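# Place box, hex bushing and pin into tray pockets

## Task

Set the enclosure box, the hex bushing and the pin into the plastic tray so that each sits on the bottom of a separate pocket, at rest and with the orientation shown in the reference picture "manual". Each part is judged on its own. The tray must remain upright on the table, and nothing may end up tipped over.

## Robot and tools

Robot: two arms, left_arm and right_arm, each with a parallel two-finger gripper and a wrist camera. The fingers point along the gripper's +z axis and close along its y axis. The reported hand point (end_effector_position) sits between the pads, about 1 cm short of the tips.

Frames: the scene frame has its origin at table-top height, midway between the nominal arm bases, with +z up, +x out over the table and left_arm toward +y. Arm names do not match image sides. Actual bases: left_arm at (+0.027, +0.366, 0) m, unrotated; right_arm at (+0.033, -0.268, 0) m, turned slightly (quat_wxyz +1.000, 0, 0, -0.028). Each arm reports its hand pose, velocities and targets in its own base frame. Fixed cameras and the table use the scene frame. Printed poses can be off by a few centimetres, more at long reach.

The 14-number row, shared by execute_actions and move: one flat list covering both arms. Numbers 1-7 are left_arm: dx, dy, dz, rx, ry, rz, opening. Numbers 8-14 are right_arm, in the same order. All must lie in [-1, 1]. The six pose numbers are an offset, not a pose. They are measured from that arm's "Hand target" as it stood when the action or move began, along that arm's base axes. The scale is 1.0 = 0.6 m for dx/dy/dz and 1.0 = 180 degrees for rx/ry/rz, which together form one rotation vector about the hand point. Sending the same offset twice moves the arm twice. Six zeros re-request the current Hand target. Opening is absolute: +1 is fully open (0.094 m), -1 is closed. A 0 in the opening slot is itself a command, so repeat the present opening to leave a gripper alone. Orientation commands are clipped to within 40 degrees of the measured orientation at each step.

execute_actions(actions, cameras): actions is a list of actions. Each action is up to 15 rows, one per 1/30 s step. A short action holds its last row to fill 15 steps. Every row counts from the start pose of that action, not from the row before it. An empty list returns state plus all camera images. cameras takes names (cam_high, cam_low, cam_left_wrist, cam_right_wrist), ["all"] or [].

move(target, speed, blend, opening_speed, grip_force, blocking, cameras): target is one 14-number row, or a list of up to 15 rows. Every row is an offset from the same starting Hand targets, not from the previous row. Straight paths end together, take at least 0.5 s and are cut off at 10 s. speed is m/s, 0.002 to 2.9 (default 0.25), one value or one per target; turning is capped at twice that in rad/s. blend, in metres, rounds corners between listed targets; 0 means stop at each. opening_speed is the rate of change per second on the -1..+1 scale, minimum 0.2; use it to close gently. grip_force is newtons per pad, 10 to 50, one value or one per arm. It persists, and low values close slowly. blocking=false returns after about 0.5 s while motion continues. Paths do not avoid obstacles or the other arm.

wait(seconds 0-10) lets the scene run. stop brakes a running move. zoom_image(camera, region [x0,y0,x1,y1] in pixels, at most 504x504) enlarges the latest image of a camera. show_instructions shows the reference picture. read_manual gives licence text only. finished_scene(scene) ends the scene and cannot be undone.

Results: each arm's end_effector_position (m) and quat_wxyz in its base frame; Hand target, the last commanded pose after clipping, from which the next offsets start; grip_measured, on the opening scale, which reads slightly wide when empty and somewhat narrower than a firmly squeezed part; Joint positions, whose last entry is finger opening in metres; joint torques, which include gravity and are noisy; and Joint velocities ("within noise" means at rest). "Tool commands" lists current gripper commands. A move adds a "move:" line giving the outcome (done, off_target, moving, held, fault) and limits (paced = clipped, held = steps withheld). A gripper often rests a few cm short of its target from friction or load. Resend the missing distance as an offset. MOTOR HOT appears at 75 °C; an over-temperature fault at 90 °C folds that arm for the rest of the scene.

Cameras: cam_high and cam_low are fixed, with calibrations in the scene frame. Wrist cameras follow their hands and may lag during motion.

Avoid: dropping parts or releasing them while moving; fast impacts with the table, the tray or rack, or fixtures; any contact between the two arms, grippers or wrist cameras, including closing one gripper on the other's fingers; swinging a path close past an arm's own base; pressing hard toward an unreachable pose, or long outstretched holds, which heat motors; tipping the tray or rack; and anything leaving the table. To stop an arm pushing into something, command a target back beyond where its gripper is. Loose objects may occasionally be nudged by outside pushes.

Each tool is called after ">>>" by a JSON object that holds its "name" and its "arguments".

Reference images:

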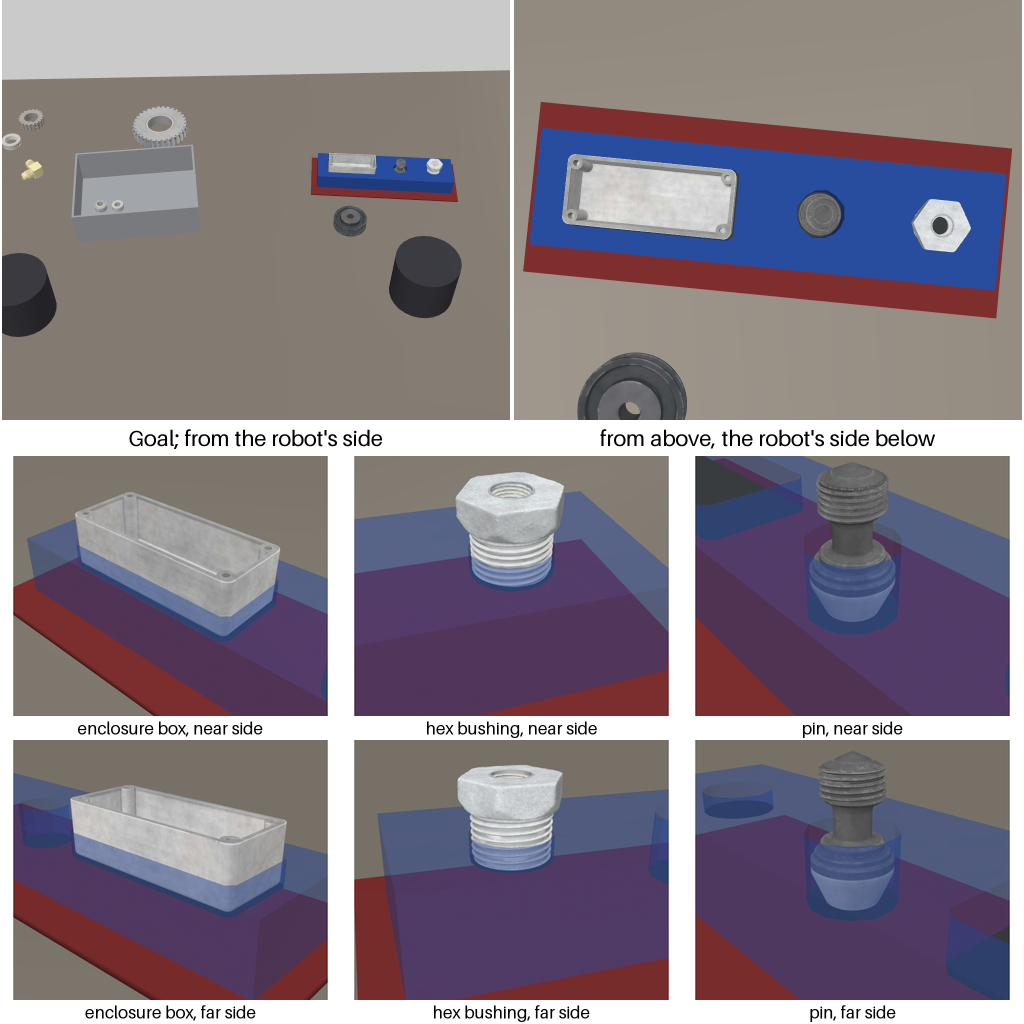

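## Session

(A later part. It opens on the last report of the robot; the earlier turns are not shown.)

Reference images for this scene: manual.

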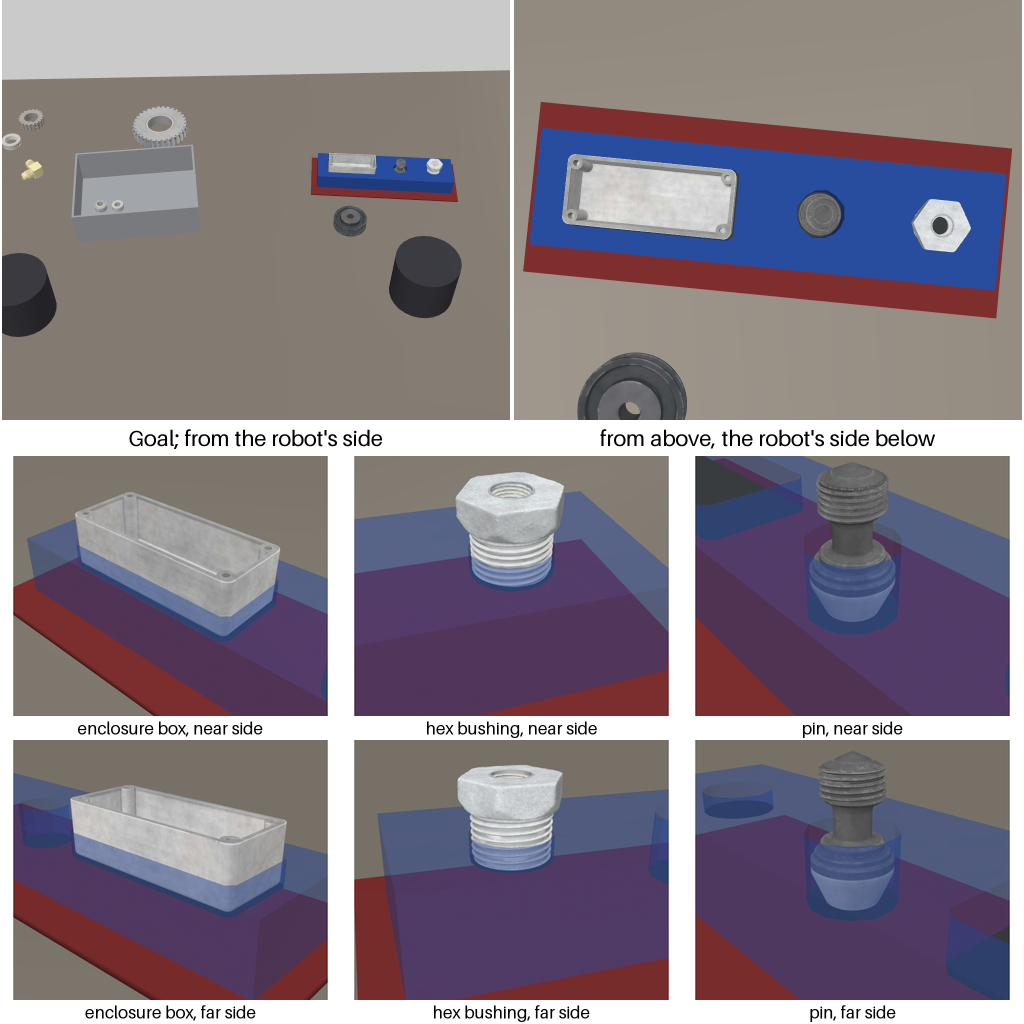

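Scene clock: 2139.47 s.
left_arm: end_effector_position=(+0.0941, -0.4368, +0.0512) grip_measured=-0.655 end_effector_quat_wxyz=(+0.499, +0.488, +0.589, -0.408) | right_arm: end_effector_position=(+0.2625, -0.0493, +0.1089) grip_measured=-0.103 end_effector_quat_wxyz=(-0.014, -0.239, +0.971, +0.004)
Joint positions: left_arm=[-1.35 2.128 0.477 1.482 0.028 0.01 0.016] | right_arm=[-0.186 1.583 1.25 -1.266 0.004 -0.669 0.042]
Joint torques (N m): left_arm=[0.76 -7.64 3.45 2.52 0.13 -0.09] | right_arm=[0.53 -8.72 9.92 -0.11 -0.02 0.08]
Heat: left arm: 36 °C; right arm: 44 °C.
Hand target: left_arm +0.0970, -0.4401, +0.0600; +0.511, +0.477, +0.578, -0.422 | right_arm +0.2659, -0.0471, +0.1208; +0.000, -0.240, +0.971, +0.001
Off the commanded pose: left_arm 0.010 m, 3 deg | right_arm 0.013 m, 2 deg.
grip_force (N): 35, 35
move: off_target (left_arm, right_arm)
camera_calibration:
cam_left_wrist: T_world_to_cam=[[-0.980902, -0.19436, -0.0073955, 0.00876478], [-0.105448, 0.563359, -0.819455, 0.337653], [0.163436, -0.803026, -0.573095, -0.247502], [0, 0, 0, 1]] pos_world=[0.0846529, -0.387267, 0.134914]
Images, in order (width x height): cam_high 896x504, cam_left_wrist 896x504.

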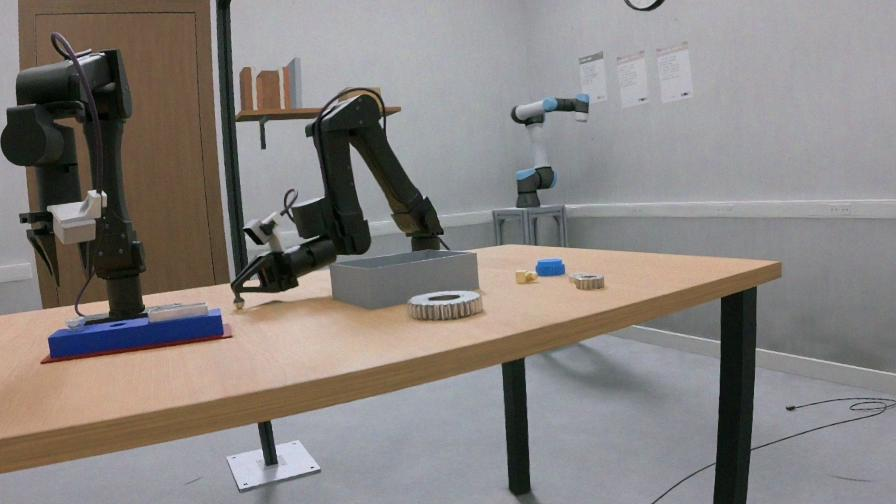

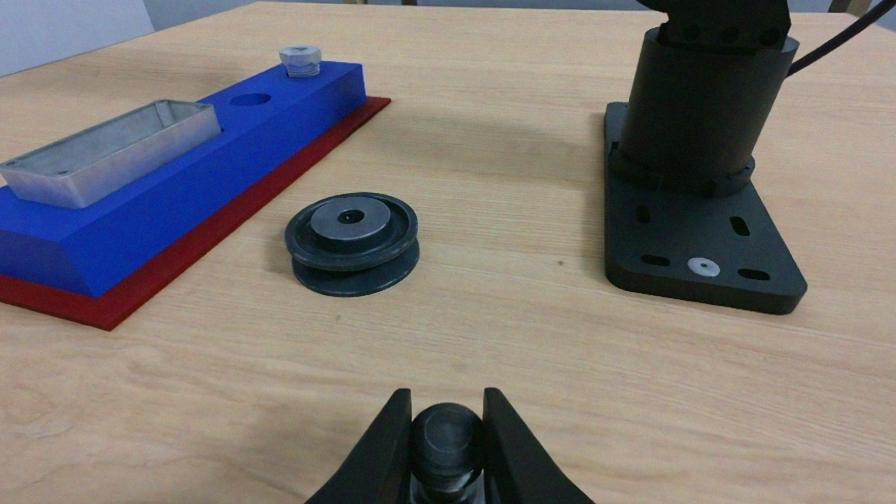

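>>> {"name": "move", "arguments": {"target": [[0,0,-0.004,0,0,0,-0.78,0,0,0,0,0,0,-0.1],[0,0,-0.004,0,0,0,-0.4,0,0,0,0,0,0,-0.1]], "speed": 0.03, "opening_speed": 0.4, "cameras": ["cam_left_wrist","cam_high"]}}

>>> {"name": "zoom_image", "arguments": {"camera": "cam_high", "region": [200, 250, 300, 320]}}

Scene clock: 2153.67 s.
left_arm: end_effector_position=(+0.0939, -0.4363, +0.0476) grip_measured=-0.401 end_effector_quat_wxyz=(+0.497, +0.489, +0.591, -0.407) | right_arm: end_effector_position=(+0.2625, -0.0493, +0.1089) grip_measured=-0.103 end_effector_quat_wxyz=(-0.014, -0.239, +0.971, +0.004)
Joint positions: left_arm=[-1.35 2.139 0.477 1.485 0.028 0.01 0.028] | right_arm=[-0.186 1.583 1.25 -1.266 0.004 -0.669 0.042]
Joint torques (N m): left_arm=[0.76 -7.46 3.48 2.62 0.13 -0.09] | right_arm=[0.62 -8.8 9.94 -0.12 -0.01 0.06]
Heat: left arm: 40 °C; right arm: 44 °C.
Hand target: left_arm +0.0970, -0.4401, +0.0577; +0.511, +0.477, +0.578, -0.422 | right_arm +0.2659, -0.0471, +0.1208; +0.000, -0.240, +0.971, +0.001
Off the commanded pose: left_arm 0.011 m, 3 deg | right_arm 0.013 m, 2 deg.
grip_force (N): 35, 35
move: off_target (left_arm, right_arm); target 2's new opening was sent with left_arm's hand 0.009 m and 3 deg from that target
camera_calibration:
cam_left_wrist: T_world_to_cam=[[-0.980993, -0.193909, -0.00721523, 0.00889836], [-0.106462, 0.56894, -0.815459, 0.33666], [0.162229, -0.799192, -0.57877, -0.247072], [0, 0, 0, 1]] pos_world=[0.0846531, -0.387271, 0.131599]
Images, in order (width x height): cam_high 896x504, cam_left_wrist 896x504.

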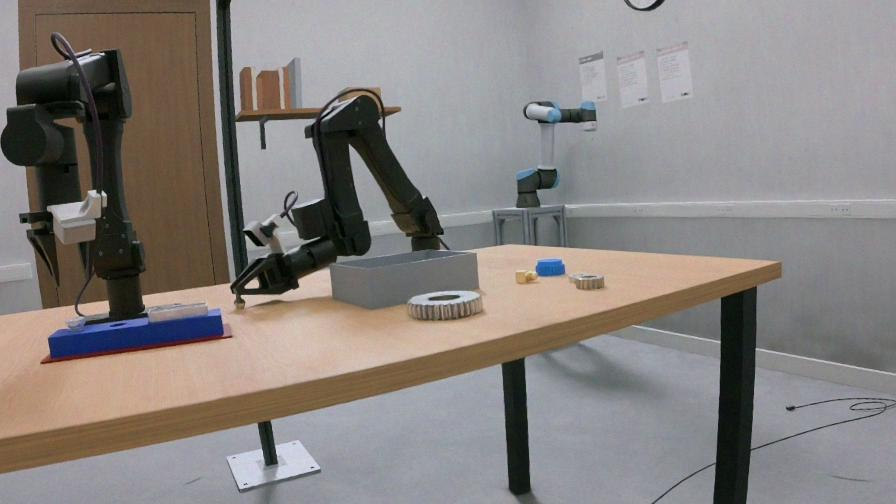

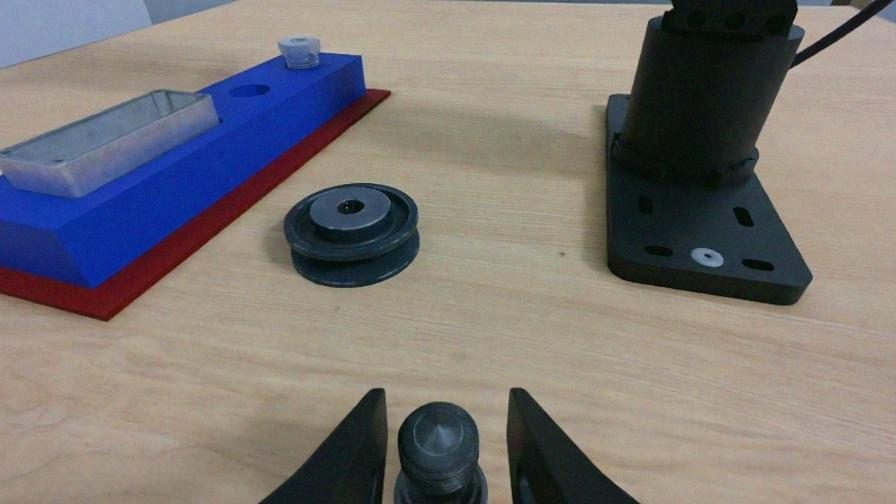

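Scaled by 5.040 from the camera's 896x504 image, which has a finer 1280x720 frame.

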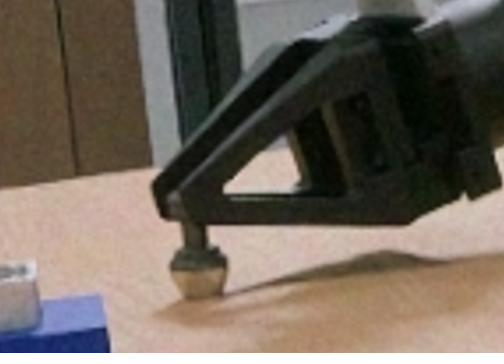

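>>> {"name": "move", "arguments": {"target": [[0,0,0,0,0,0,-0.1,0,0,0,0,0,0,-0.1],[0,0,0.2,0,0,0,-0.1,0,0,0.1,0,0,0,-0.1],[-0.045,0.2,0.237,0.3817,0.0742,0,-0.1,-0.2948,0.4168,0.065,0,0,0.2122,-0.1]], "speed": [0.1,0.2,0.35], "blend": [0,0.03,0], "cameras": ["cam_right_wrist","cam_high"]}}

Scene clock: 2183.60 s.
left_arm: end_effector_position=(+0.0702, -0.3186, +0.1964) grip_measured=-0.101 end_effector_quat_wxyz=(+0.089, +0.629, +0.769, -0.078) | right_arm: end_effector_position=(+0.1044, +0.1698, +0.1619) grip_measured=-0.103 end_effector_quat_wxyz=(-0.011, -0.534, +0.845, -0.003)
Joint positions: left_arm=[-1.35 1.578 1.567 -1.323 0.014 0.02 0.042] | right_arm=[1.011 1.324 1.234 -1.502 -0.004 -0.116 0.042]
Joint torques (N m): left_arm=[-0.49 -6.3 7.72 0.32 -0.05 0] | right_arm=[-0.66 -4.72 7.15 0.08 0.07 0]
Heat: left arm: 41 °C; right arm: 44 °C.
Hand target: left_arm +0.0702, -0.3210, +0.1997; +0.091, +0.632, +0.766, -0.075 (not the last commanded pose) | right_arm +0.1060, +0.1680, +0.1633; -0.007, -0.532, +0.846, -0.003 (not the last commanded pose)
Off the commanded pose: left_arm 0.004 m, 1 deg | right_arm 0.037 m, 2 deg.
grip_force (N): 35, 35
move: held (right_arm; a check stopped the path); path passed 2 of 3 targets; limits=held
pose unreachable (right arm): on one or more control steps of this call, first in action 0 (counted from 0), this arm could not follow its commanded pose, so it was not sent that pose on those steps. It may still have moved: this result reports where it is.
cause: moving toward the commanded pose would bring a part of the arm too close to another arm (this arm's wrist (the part past joint 4) and the left arm's wrist camera, where that arm would come to rest).
camera_calibration:
cam_right_wrist: T_world_to_cam=[[0.897248, -0.441033, -0.0208683, -0.0144156], [-0.38765, -0.809508, 0.440936, 0.142971], [-0.211361, -0.38754, -0.897296, 0.321159], [0, 0, 0, 1]] pos_world=[0.136237, 0.23384, 0.224833]
Images, in order (width x height): cam_high 896x504, cam_right_wrist 896x504.

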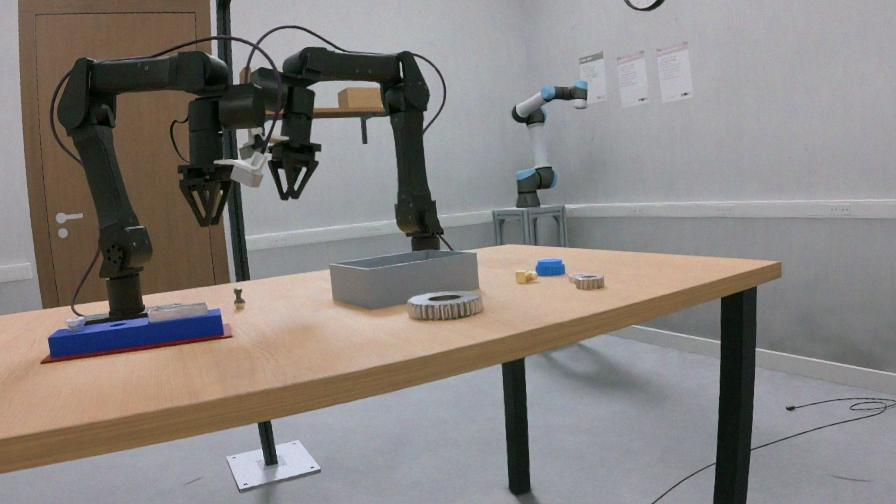

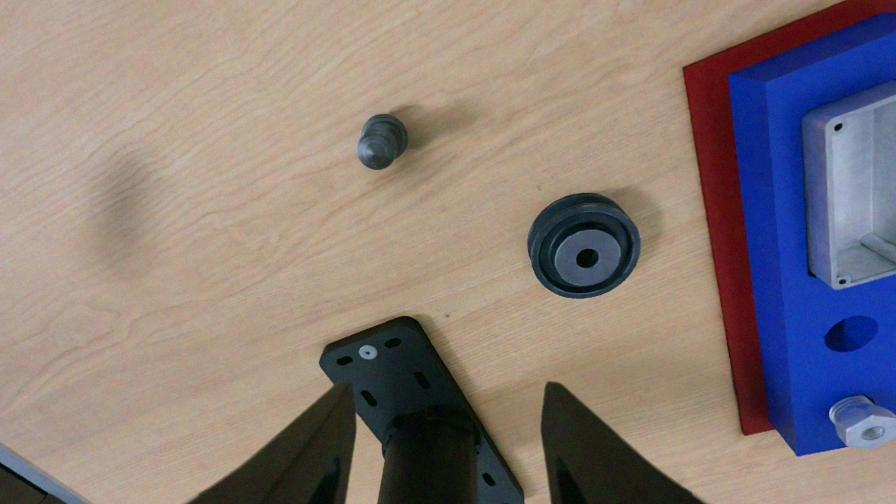

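>>> {"name": "move", "arguments": {"target": [[0.3,0.3017,0.04,0,0,0.2667,-0.1,0,0,0,0,0,0,-0.1],[0.3,0.3017,0.04,0,0,0.2667,-0.1,-0.03,0.0675,-0.1055,0,0,0,-0.1]], "speed": [0.35,0.15], "blend": [0.05,0], "cameras": ["cam_right_wrist"]}}

Scene clock: 2201.30 s.
left_arm: end_effector_position=(+0.2486, -0.1400, +0.2201) grip_measured=-0.101 end_effector_quat_wxyz=(+0.114, +0.265, +0.957, -0.030) | right_arm: end_effector_position=(+0.0891, +0.2071, +0.1059) grip_measured=-0.103 end_effector_quat_wxyz=(-0.006, -0.532, +0.847, -0.002)
Joint positions: left_arm=[-0.514 1.451 1.546 -1.429 0.003 0.026 0.042] | right_arm=[1.157 1.41 1.079 -1.253 -0.003 0.036 0.042]
Joint torques (N m): left_arm=[0.47 -4.92 7.35 0.34 0.06 0.02] | right_arm=[0.8 -4.27 5.71 0.3 0 0.14]
Heat: left arm: 37 °C; right arm: 43 °C.
Hand target: left_arm +0.2502, -0.1400, +0.2237; +0.114, +0.265, +0.957, -0.032 | right_arm +0.0880, +0.2086, +0.1000; -0.007, -0.533, +0.846, -0.003
Off the commanded pose: left_arm 0.004 m, 0 deg | right_arm 0.006 m, 0 deg.
grip_force (N): 35, 35
move: done; blend cut to 0.0386 m at target 1
camera_calibration:
cam_right_wrist: T_world_to_cam=[[0.895044, -0.445645, -0.0172506, 0.0153837], [-0.394917, -0.809946, 0.433622, 0.193453], [-0.207213, -0.381298, -0.90093, 0.280873], [0, 0, 0, 1]] pos_world=[0.120829, 0.270638, 0.169427]
Images, in order (width x height): cam_right_wrist 896x504.

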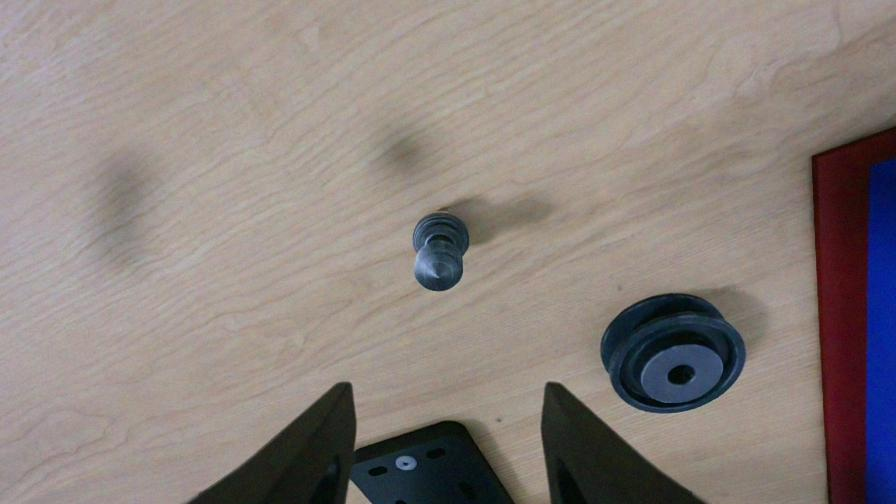

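>>> {"name": "move", "arguments": {"target": [0,0,0,0,0,0,-0.1,-0.0005,0.012,-0.05,0,0,0,-0.1], "speed": 0.12, "cameras": ["cam_right_wrist"]}}

Scene clock: 2216.63 s.
left_arm: end_effector_position=(+0.2486, -0.1400, +0.2201) grip_measured=-0.101 end_effector_quat_wxyz=(+0.114, +0.265, +0.957, -0.030) | right_arm: end_effector_position=(+0.0893, +0.2150, +0.0765) grip_measured=-0.103 end_effector_quat_wxyz=(-0.005, -0.532, +0.847, -0.002)
Joint positions: left_arm=[-0.514 1.451 1.546 -1.429 0.003 0.026 0.042] | right_arm=[1.17 1.454 0.998 -1.126 -0.003 0.049 0.042]
Joint torques (N m): left_arm=[0.47 -4.93 7.35 0.34 0.06 0.02] | right_arm=[0.73 -4.48 5.63 0.28 0.02 0.06]
Heat: left arm: 35 °C; right arm: 43 °C.
Hand target: left_arm +0.2502, -0.1400, +0.2237; +0.114, +0.265, +0.957, -0.032 | right_arm +0.0877, +0.2158, +0.0701; -0.007, -0.533, +0.846, -0.003
Off the commanded pose: left_arm 0.004 m, 0 deg | right_arm 0.007 m, 0 deg.
grip_force (N): 35, 35
move: done
camera_calibration:
cam_right_wrist: T_world_to_cam=[[0.894903, -0.445926, -0.0172714, 0.0182309], [-0.395704, -0.810819, 0.431267, 0.213098], [-0.206317, -0.379108, -0.902059, 0.256981], [0, 0, 0, 1]] pos_world=[0.121028, 0.278337, 0.140224]
Images, in order (width x height): cam_right_wrist 896x504.

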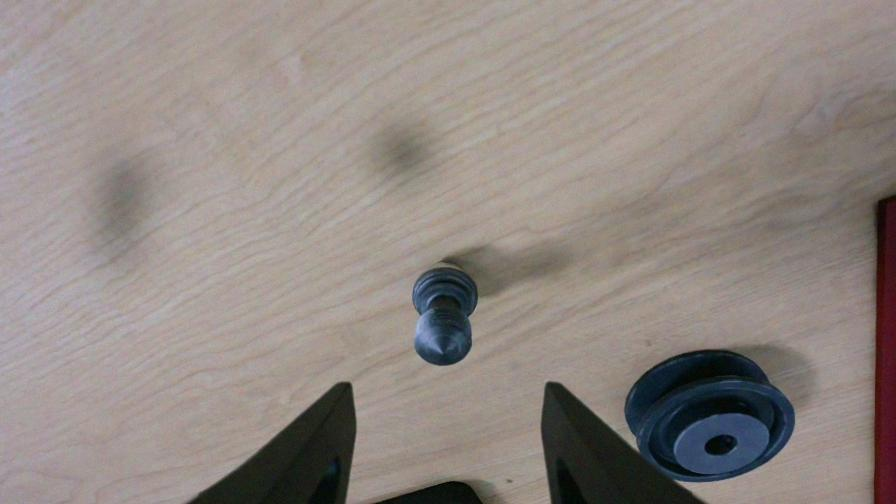

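>>> {"name": "move", "arguments": {"target": [0,0,0,0,0,0,-0.1,-0.0045,-0.004,-0.0618,0,0,0,-0.1], "speed": 0.1, "cameras": ["cam_right_wrist","cam_high"]}}

>>> {"name": "zoom_image", "arguments": {"camera": "cam_high", "region": [200, 250, 300, 320]}}

Scene clock: 2226.67 s.
left_arm: end_effector_position=(+0.2486, -0.1400, +0.2201) grip_measured=-0.101 end_effector_quat_wxyz=(+0.114, +0.265, +0.957, -0.030) | right_arm: end_effector_position=(+0.0870, +0.2132, +0.0392) grip_measured=-0.103 end_effector_quat_wxyz=(-0.005, -0.531, +0.847, -0.002)
Joint positions: left_arm=[-0.514 1.451 1.546 -1.429 0.003 0.026 0.042] | right_arm=[1.177 1.488 0.875 -0.968 -0.003 0.056 0.042]
Joint torques (N m): left_arm=[0.47 -4.94 7.35 0.34 0.07 0.02] | right_arm=[0.77 -4.42 5.45 0.29 0.02 0.06]
Heat: left arm: 35 °C; right arm: 42 °C.
Hand target: left_arm +0.2502, -0.1400, +0.2237; +0.114, +0.265, +0.957, -0.032 | right_arm +0.0850, +0.2134, +0.0330; -0.007, -0.533, +0.846, -0.003
Off the commanded pose: left_arm 0.004 m, 0 deg | right_arm 0.007 m, 0 deg.
grip_force (N): 35, 35
move: done
camera_calibration:
cam_right_wrist: T_world_to_cam=[[0.894713, -0.44631, -0.0172174, 0.0191002], [-0.395979, -0.810467, 0.431675, 0.22675], [-0.206615, -0.379407, -0.901865, 0.222293], [0, 0, 0, 1]] pos_world=[0.118628, 0.276637, 0.102925]
Images, in order (width x height): cam_high 896x504, cam_right_wrist 896x504.

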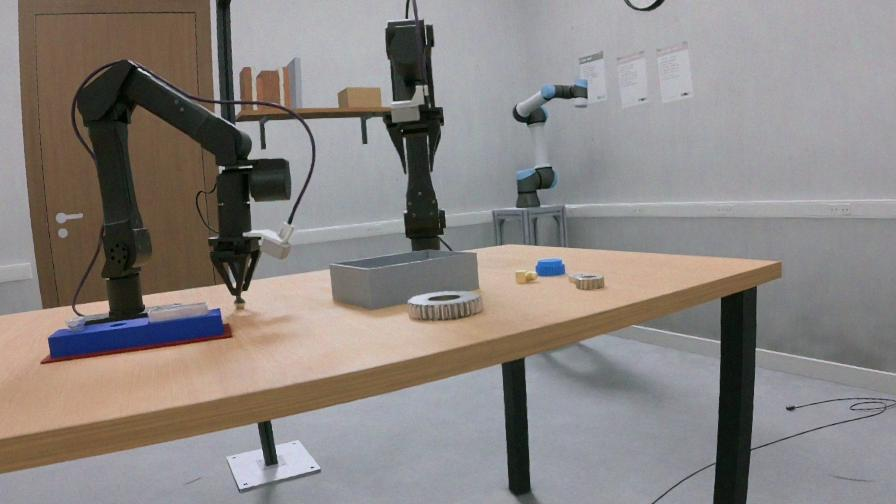

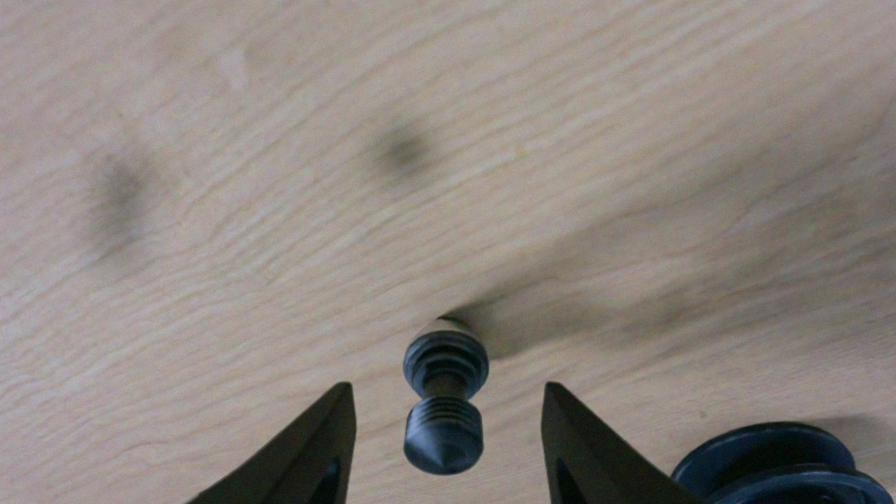

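Scaled by 5.040 from the camera's 896x504 image, which has a finer 1280x720 frame.

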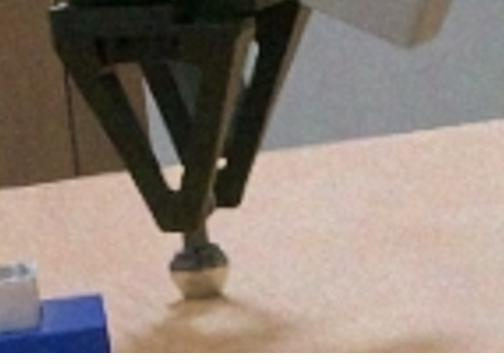

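>>> {"name": "move", "arguments": {"target": [[0,0,0,0,0,0,-0.1,0,0,0,0,0,0,-0.78],[0,0,0,0,0,0,-0.1,0,0,0.145,0,0,0,-0.78],[0,0,0,0,0,0,-0.1,0.3017,-0.3423,0.145,0,0,0,-0.78]], "speed": [0.1,0.15,0.25], "blend": [0,0.03,0], "opening_speed": 1.0, "cameras": ["cam_right_wrist","cam_high"]}}

>>> {"name": "zoom_image", "arguments": {"camera": "cam_high", "region": [40, 220, 240, 360]}}

Scene clock: 2247.73 s.
left_arm: end_effector_position=(+0.2486, -0.1400, +0.2201) grip_measured=-0.101 end_effector_quat_wxyz=(+0.114, +0.265, +0.957, -0.030) | right_arm: end_effector_position=(+0.2583, +0.0071, +0.1153) grip_measured=-0.675 end_effector_quat_wxyz=(-0.017, -0.532, +0.846, -0.005)
Joint positions: left_arm=[-0.514 1.451 1.546 -1.429 0.003 0.026 0.042] | right_arm=[0.041 1.545 1.238 -1.288 0.025 -1.082 0.015]
Joint torques (N m): left_arm=[0.47 -4.93 7.35 0.34 0.07 0.02] | right_arm=[-0.47 -5.35 10.15 0.05 -0.07 -0.09]
Heat: left arm: 35 °C; right arm: 42 °C.
Hand target: left_arm +0.2502, -0.1400, +0.2237; +0.114, +0.265, +0.957, -0.032 | right_arm +0.2660, +0.0080, +0.1199; -0.007, -0.533, +0.846, -0.003
Off the commanded pose: left_arm 0.004 m, 0 deg | right_arm 0.009 m, 1 deg.
grip_force (N): 35, 35
move: done
camera_calibration:
cam_right_wrist: T_world_to_cam=[[0.895374, -0.444647, -0.0243739, -0.224319], [-0.386864, -0.803793, 0.451943, 0.0899937], [-0.220546, -0.395229, -0.891714, 0.25062], [0, 0, 0, 1]] pos_world=[0.290939, 0.0716458, 0.177342]
Images, in order (width x height): cam_high 896x504, cam_right_wrist 896x504.

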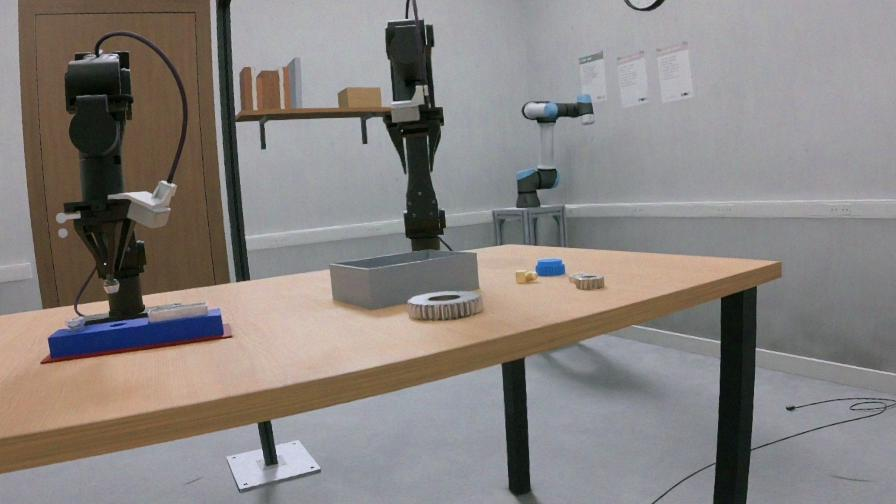

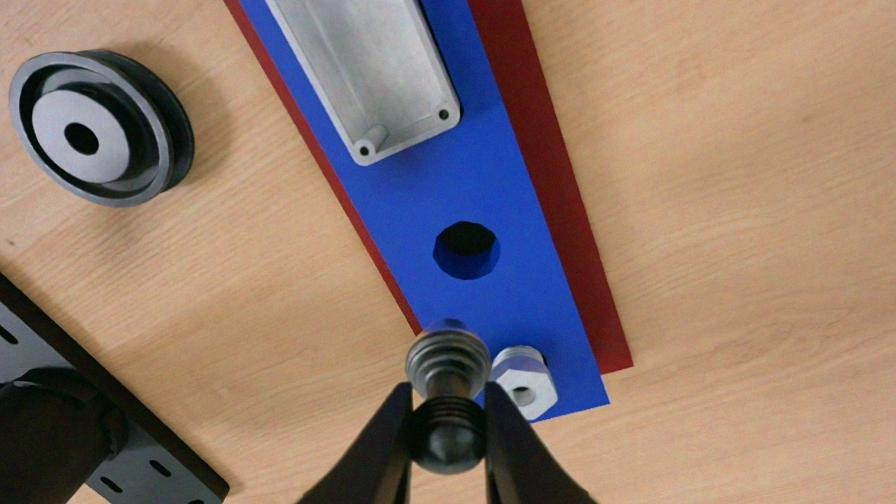

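Scaled by 2.520 from the camera's 896x504 image, which has a finer 1280x720 frame.

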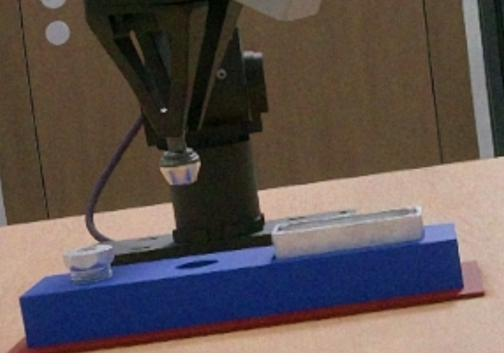

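>>> {"name": "move", "arguments": {"target": [0,0,0,0,0,0,-0.1,0.0103,-0.0025,-0.085,0,0,0,-0.78], "speed": 0.12, "cameras": ["cam_right_wrist"]}}

>>> {"name": "zoom_image", "arguments": {"camera": "cam_right_wrist", "region": [360, 280, 540, 420]}}

Scene clock: 2263.23 s.
left_arm: end_effector_position=(+0.2486, -0.1400, +0.2201) grip_measured=-0.101 end_effector_quat_wxyz=(+0.114, +0.265, +0.957, -0.030) | right_arm: end_effector_position=(+0.2725, +0.0069, +0.0749) grip_measured=-0.675 end_effector_quat_wxyz=(-0.007, -0.534, +0.846, -0.010)
Joint positions: left_arm=[-0.514 1.451 1.546 -1.429 0.003 0.026 0.042] | right_arm=[0.038 1.6 1.131 -1.105 0.024 -1.089 0.015]
Joint torques (N m): left_arm=[0.49 -4.93 7.36 0.34 0.06 0.02] | right_arm=[-0.79 -6.11 5.87 0.23 -0.08 -0.04]
Heat: left arm: 35 °C; right arm: 42 °C.
Hand target: left_arm +0.2502, -0.1400, +0.2237; +0.114, +0.265, +0.957, -0.032 | right_arm +0.2722, +0.0065, +0.0690; -0.007, -0.533, +0.846, -0.003
Off the commanded pose: left_arm 0.004 m, 0 deg | right_arm 0.006 m, 1 deg.
grip_force (N): 35, 35
move: done
camera_calibration:
cam_right_wrist: T_world_to_cam=[[0.897372, -0.441246, -0.00503707, -0.24016], [-0.393779, -0.805886, 0.442138, 0.116157], [-0.199151, -0.394779, -0.896933, 0.212284], [0, 0, 0, 1]] pos_world=[0.30353, 0.0714445, 0.137837]
Images, in order (width x height): cam_right_wrist 896x504.

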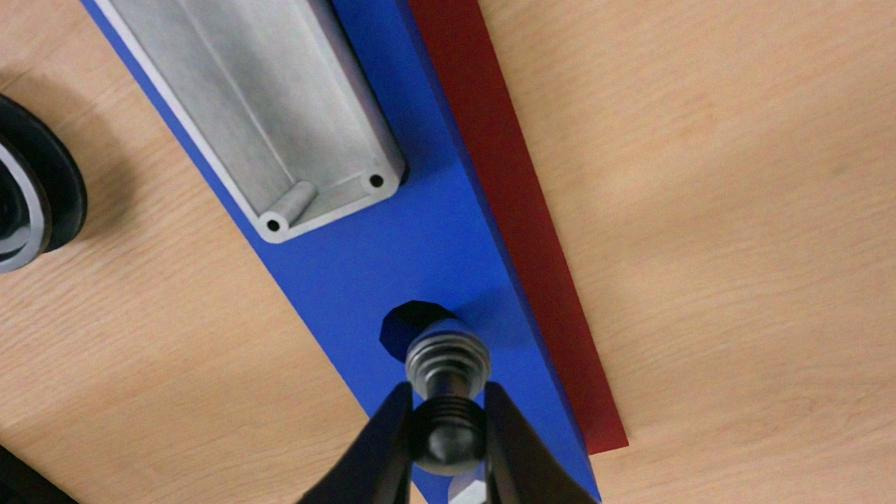

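Scaled by 2.800 from the camera's 896x504 image, which has a finer 1280x720 frame.

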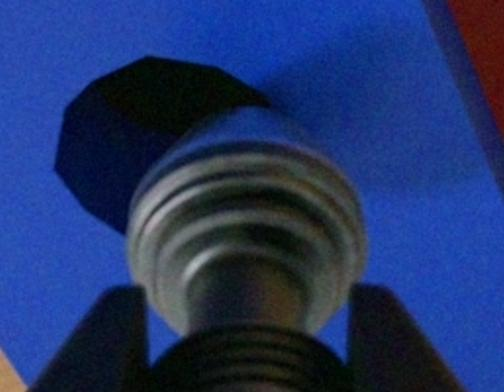

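>>> {"name": "move", "arguments": {"target": [0,0,0,0,0,0,-0.1,-0.0175,-0.006,-0.008,0,0,0,-0.78], "speed": 0.06, "cameras": ["cam_right_wrist"]}}

>>> {"name": "zoom_image", "arguments": {"camera": "cam_right_wrist", "region": [360, 280, 540, 420]}}

Scene clock: 2289.17 s.
left_arm: end_effector_position=(+0.2486, -0.1400, +0.2201) grip_measured=-0.101 end_effector_quat_wxyz=(+0.114, +0.265, +0.957, -0.030) | right_arm: end_effector_position=(+0.2635, +0.0055, +0.0630) grip_measured=-0.675 end_effector_quat_wxyz=(-0.015, -0.534, +0.845, +0.000)
Joint positions: left_arm=[-0.514 1.451 1.546 -1.429 0.003 0.026 0.042] | right_arm=[0.027 1.6 1.082 -1.079 0.015 -1.1 0.015]
Joint torques (N m): left_arm=[0.47 -4.94 7.35 0.34 0.07 0.02] | right_arm=[-0.96 -9.29 5.2 0.2 0.01 -0.05]
Heat: left arm: 35 °C; right arm: 41 °C.
Hand target: left_arm +0.2502, -0.1400, +0.2237; +0.114, +0.265, +0.957, -0.032 | right_arm +0.2617, +0.0029, +0.0643; -0.007, -0.533, +0.846, -0.003
Off the commanded pose: left_arm 0.004 m, 0 deg | right_arm 0.003 m, 1 deg.
grip_force (N): 35, 35
move: done
camera_calibration:
cam_right_wrist: T_world_to_cam=[[0.897422, -0.440117, -0.0304972, -0.23115], [-0.382172, -0.810081, 0.444649, 0.113571], [-0.220403, -0.387383, -0.895185, 0.204631], [0, 0, 0, 1]] pos_world=[0.295944, 0.0695397, 0.125634]
Images, in order (width x height): cam_right_wrist 896x504.

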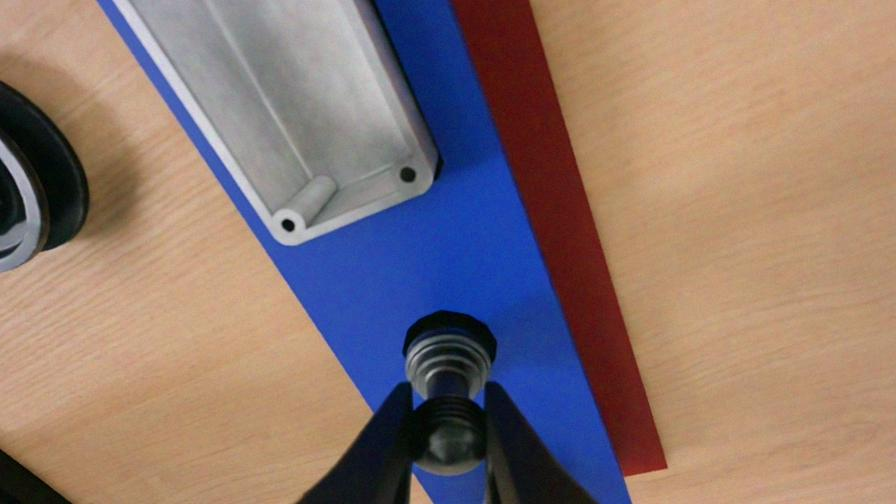

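Scaled by 2.800 from the camera's 896x504 image, which has a finer 1280x720 frame.

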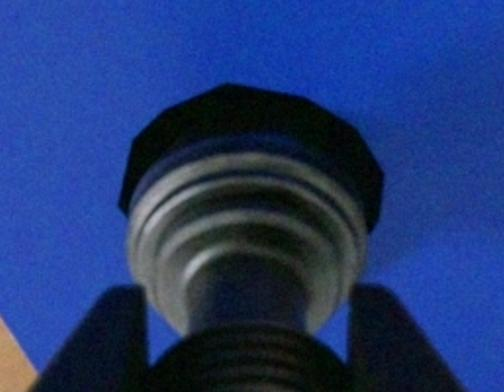

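>>> {"name": "move", "arguments": {"target": [0,0,0,0,0,0,-0.1,0.0005,0.001,-0.0145,0,0,0,-0.78], "speed": 0.04, "cameras": ["cam_right_wrist"]}}

>>> {"name": "zoom_image", "arguments": {"camera": "cam_right_wrist", "region": [360, 280, 540, 420]}}

Scene clock: 2301.33 s.
left_arm: end_effector_position=(+0.2486, -0.1400, +0.2201) grip_measured=-0.101 end_effector_quat_wxyz=(+0.114, +0.265, +0.957, -0.030) | right_arm: end_effector_position=(+0.2639, +0.0063, +0.0566) grip_measured=-0.675 end_effector_quat_wxyz=(-0.010, -0.534, +0.845, +0.000)
Joint positions: left_arm=[-0.514 1.451 1.546 -1.429 0.003 0.026 0.042] | right_arm=[0.027 1.6 1.056 -1.044 0.011 -1.1 0.015]
Joint torques (N m): left_arm=[0.47 -4.93 7.36 0.34 0.06 0.02] | right_arm=[-0.83 -8.18 5.31 0.16 0.05 -0.02]
Heat: left arm: 35 °C; right arm: 40 °C.
Hand target: left_arm +0.2502, -0.1400, +0.2237; +0.114, +0.265, +0.957, -0.032 | right_arm +0.2621, +0.0035, +0.0556; -0.006, -0.533, +0.846, -0.003
Off the commanded pose: left_arm 0.004 m, 0 deg | right_arm 0.004 m, 1 deg.
grip_force (N): 35, 35
move: done
camera_calibration:
cam_right_wrist: T_world_to_cam=[[0.897778, -0.439777, -0.0243139, -0.231791], [-0.385975, -0.812135, 0.437563, 0.118551], [-0.212176, -0.383449, -0.898859, 0.197404], [0, 0, 0, 1]] pos_world=[0.295739, 0.0700373, 0.119929]
Images, in order (width x height): cam_right_wrist 896x504.

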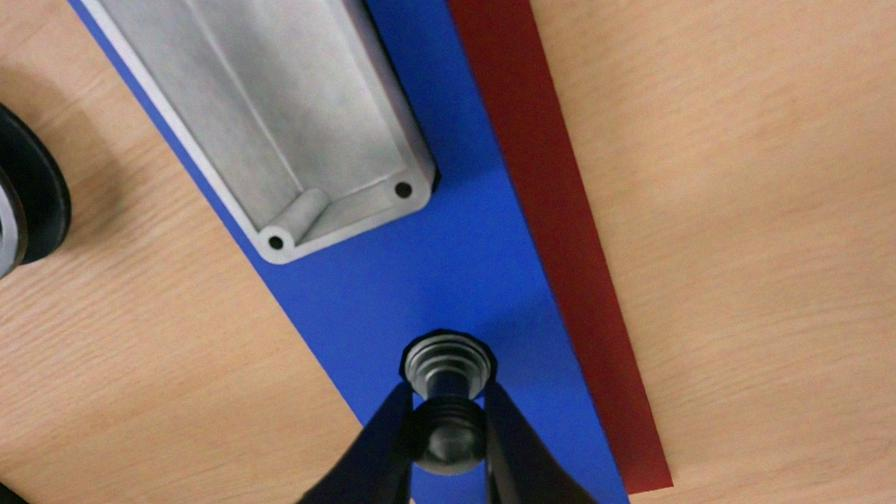

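Scaled by 2.800 from the camera's 896x504 image, which has a finer 1280x720 frame.

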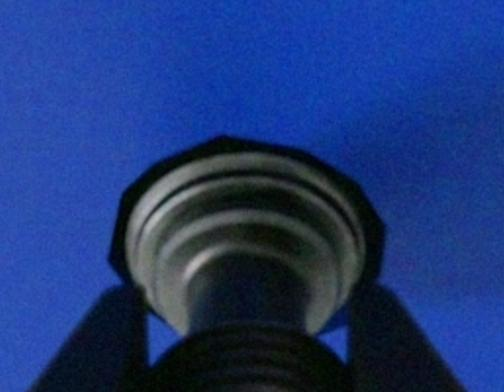

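>>> {"name": "move", "arguments": {"target": [0,0,0,0,0,0,-0.1,0.0005,0.0005,-0.0085,0,0,0,-0.78], "speed": 0.03, "cameras": ["cam_right_wrist","cam_high"]}}

>>> {"name": "zoom_image", "arguments": {"camera": "cam_right_wrist", "region": [360, 280, 540, 420]}}

>>> {"name": "zoom_image", "arguments": {"camera": "cam_high", "region": [40, 270, 240, 370]}}

Scene clock: 2307.47 s.
left_arm: end_effector_position=(+0.2486, -0.1400, +0.2201) grip_measured=-0.101 end_effector_quat_wxyz=(+0.114, +0.265, +0.957, -0.030) | right_arm: end_effector_position=(+0.2642, +0.0063, +0.0532) grip_measured=-0.675 end_effector_quat_wxyz=(-0.008, -0.534, +0.845, -0.002)
Joint positions: left_arm=[-0.514 1.451 1.546 -1.429 0.003 0.026 0.042] | right_arm=[0.027 1.6 1.042 -1.024 0.011 -1.1 0.015]
Joint torques (N m): left_arm=[0.47 -4.93 7.35 0.34 0.07 0.02] | right_arm=[-0.68 -7.45 5.37 0.24 0.06 -0.04]
Heat: left arm: 35 °C; right arm: 41 °C.
Hand target: left_arm +0.2502, -0.1400, +0.2237; +0.114, +0.265, +0.957, -0.032 | right_arm +0.2623, +0.0038, +0.0504; -0.007, -0.533, +0.846, -0.003
Off the commanded pose: left_arm 0.004 m, 0 deg | right_arm 0.004 m, 0 deg.
grip_force (N): 35, 35
move: done
camera_calibration:
cam_right_wrist: T_world_to_cam=[[0.897878, -0.439808, -0.019594, -0.232357], [-0.388341, -0.812202, 0.435338, 0.12092], [-0.207379, -0.383271, -0.900054, 0.193123], [0, 0, 0, 1]] pos_world=[0.295636, 0.0700372, 0.116628]
Images, in order (width x height): cam_high 896x504, cam_right_wrist 896x504.

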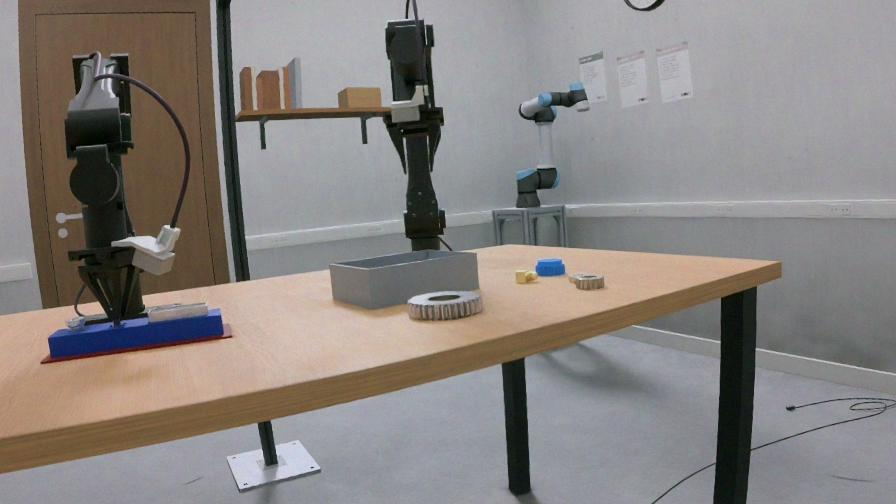

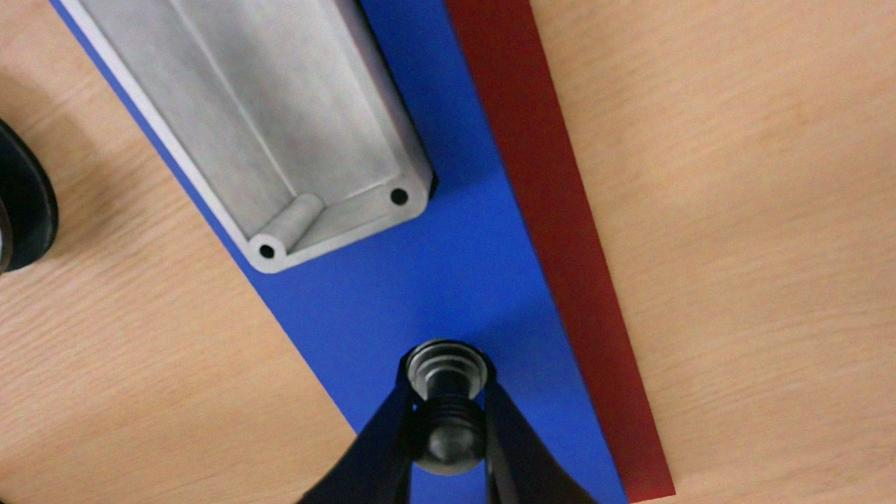

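Scaled by 2.800 from the camera's 896x504 image, which has a finer 1280x720 frame.

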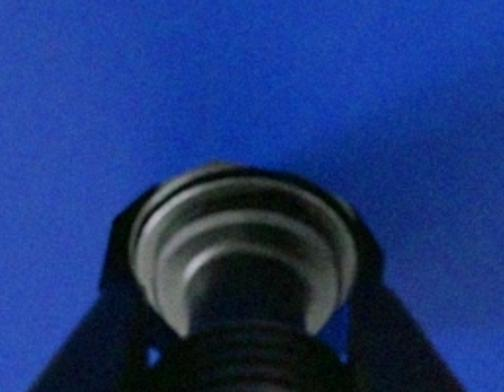

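Scaled by 2.520 from the camera's 896x504 image, which has a finer 1280x720 frame.

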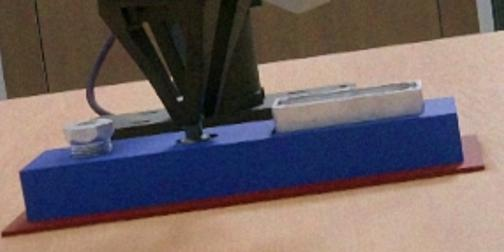

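>>> {"name": "move", "arguments": {"target": [0,0,0,0,0,0,-0.1,-0.0005,-0.0015,-0.008,0,0,0,-0.78], "speed": 0.03, "cameras": ["cam_right_wrist"]}}

>>> {"name": "zoom_image", "arguments": {"camera": "cam_right_wrist", "region": [360, 280, 540, 420]}}

Scene clock: 2314.37 s.
left_arm: end_effector_position=(+0.2486, -0.1400, +0.2201) grip_measured=-0.101 end_effector_quat_wxyz=(+0.114, +0.265, +0.957, -0.030) | right_arm: end_effector_position=(+0.2641, +0.0063, +0.0506) grip_measured=-0.675 end_effector_quat_wxyz=(-0.006, -0.535, +0.845, -0.003)
Joint positions: left_arm=[-0.514 1.451 1.546 -1.429 0.003 0.026 0.042] | right_arm=[0.027 1.6 1.031 -1.01 0.011 -1.101 0.015]
Joint torques (N m): left_arm=[0.49 -4.93 7.36 0.34 0.07 0.02] | right_arm=[-1.02 -6.91 5 0.27 0.04 -0.07]
Heat: left arm: 35 °C; right arm: 40 °C.
Hand target: left_arm +0.2502, -0.1400, +0.2237; +0.114, +0.265, +0.957, -0.032 | right_arm +0.2621, +0.0029, +0.0457; -0.007, -0.533, +0.846, -0.003
Off the commanded pose: left_arm 0.004 m, 0 deg | right_arm 0.006 m, 0 deg.
grip_force (N): 35, 35
move: done
camera_calibration:
cam_right_wrist: T_world_to_cam=[[0.898102, -0.439475, -0.0165772, -0.232569], [-0.389518, -0.812381, 0.433951, 0.122409], [-0.204178, -0.383275, -0.900784, 0.189948], [0, 0, 0, 1]] pos_world=[0.295335, 0.0700371, 0.114127]
Images, in order (width x height): cam_right_wrist 896x504.

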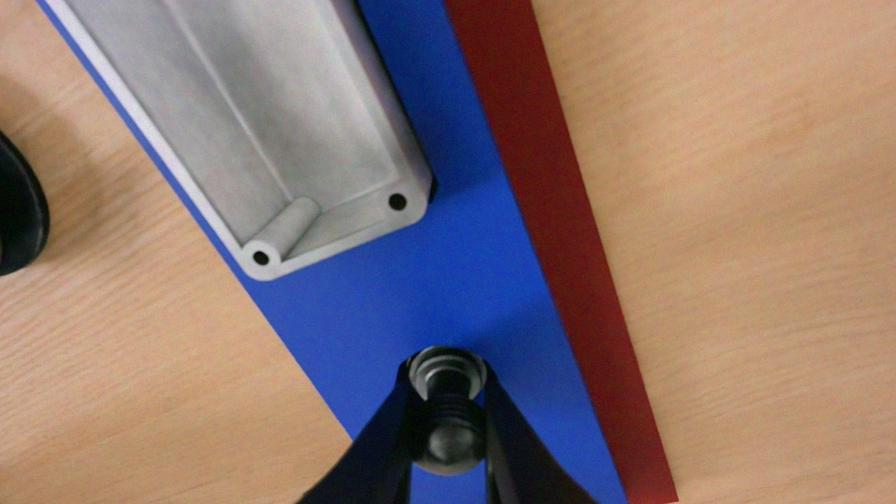

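Scaled by 2.800 from the camera's 896x504 image, which has a finer 1280x720 frame.

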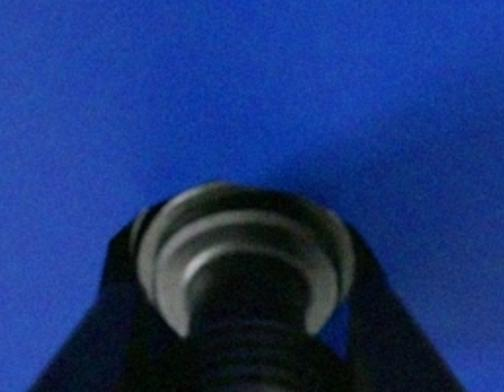

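>>> {"name": "move", "arguments": {"target": [0,0,0,0,0,0,-0.1,0,0,-0.006,0,0,0,-0.78], "speed": 0.03}}

Scene clock: 2320.47 s.
left_arm: end_effector_position=(+0.2486, -0.1400, +0.2201) grip_measured=-0.101 end_effector_quat_wxyz=(+0.114, +0.265, +0.957, -0.030) | right_arm: end_effector_position=(+0.2641, +0.0063, +0.0503) grip_measured=-0.675 end_effector_quat_wxyz=(-0.006, -0.535, +0.845, -0.003)
Joint positions: left_arm=[-0.514 1.451 1.546 -1.429 0.003 0.026 0.042] | right_arm=[0.027 1.6 1.03 -1.008 0.011 -1.101 0.015]
Joint torques (N m): left_arm=[0.47 -4.94 7.35 0.34 0.07 0.02] | right_arm=[-1.01 -6.53 4.18 0.39 0.04 -0.07]
Heat: left arm: 35 °C; right arm: 40 °C.
Hand target: left_arm +0.2502, -0.1400, +0.2237; +0.114, +0.265, +0.957, -0.032 | right_arm +0.2621, +0.0029, +0.0421; -0.007, -0.533, +0.846, -0.003
Off the commanded pose: left_arm 0.004 m, 0 deg | right_arm 0.009 m, 0 deg.
grip_force (N): 35, 35
move: done


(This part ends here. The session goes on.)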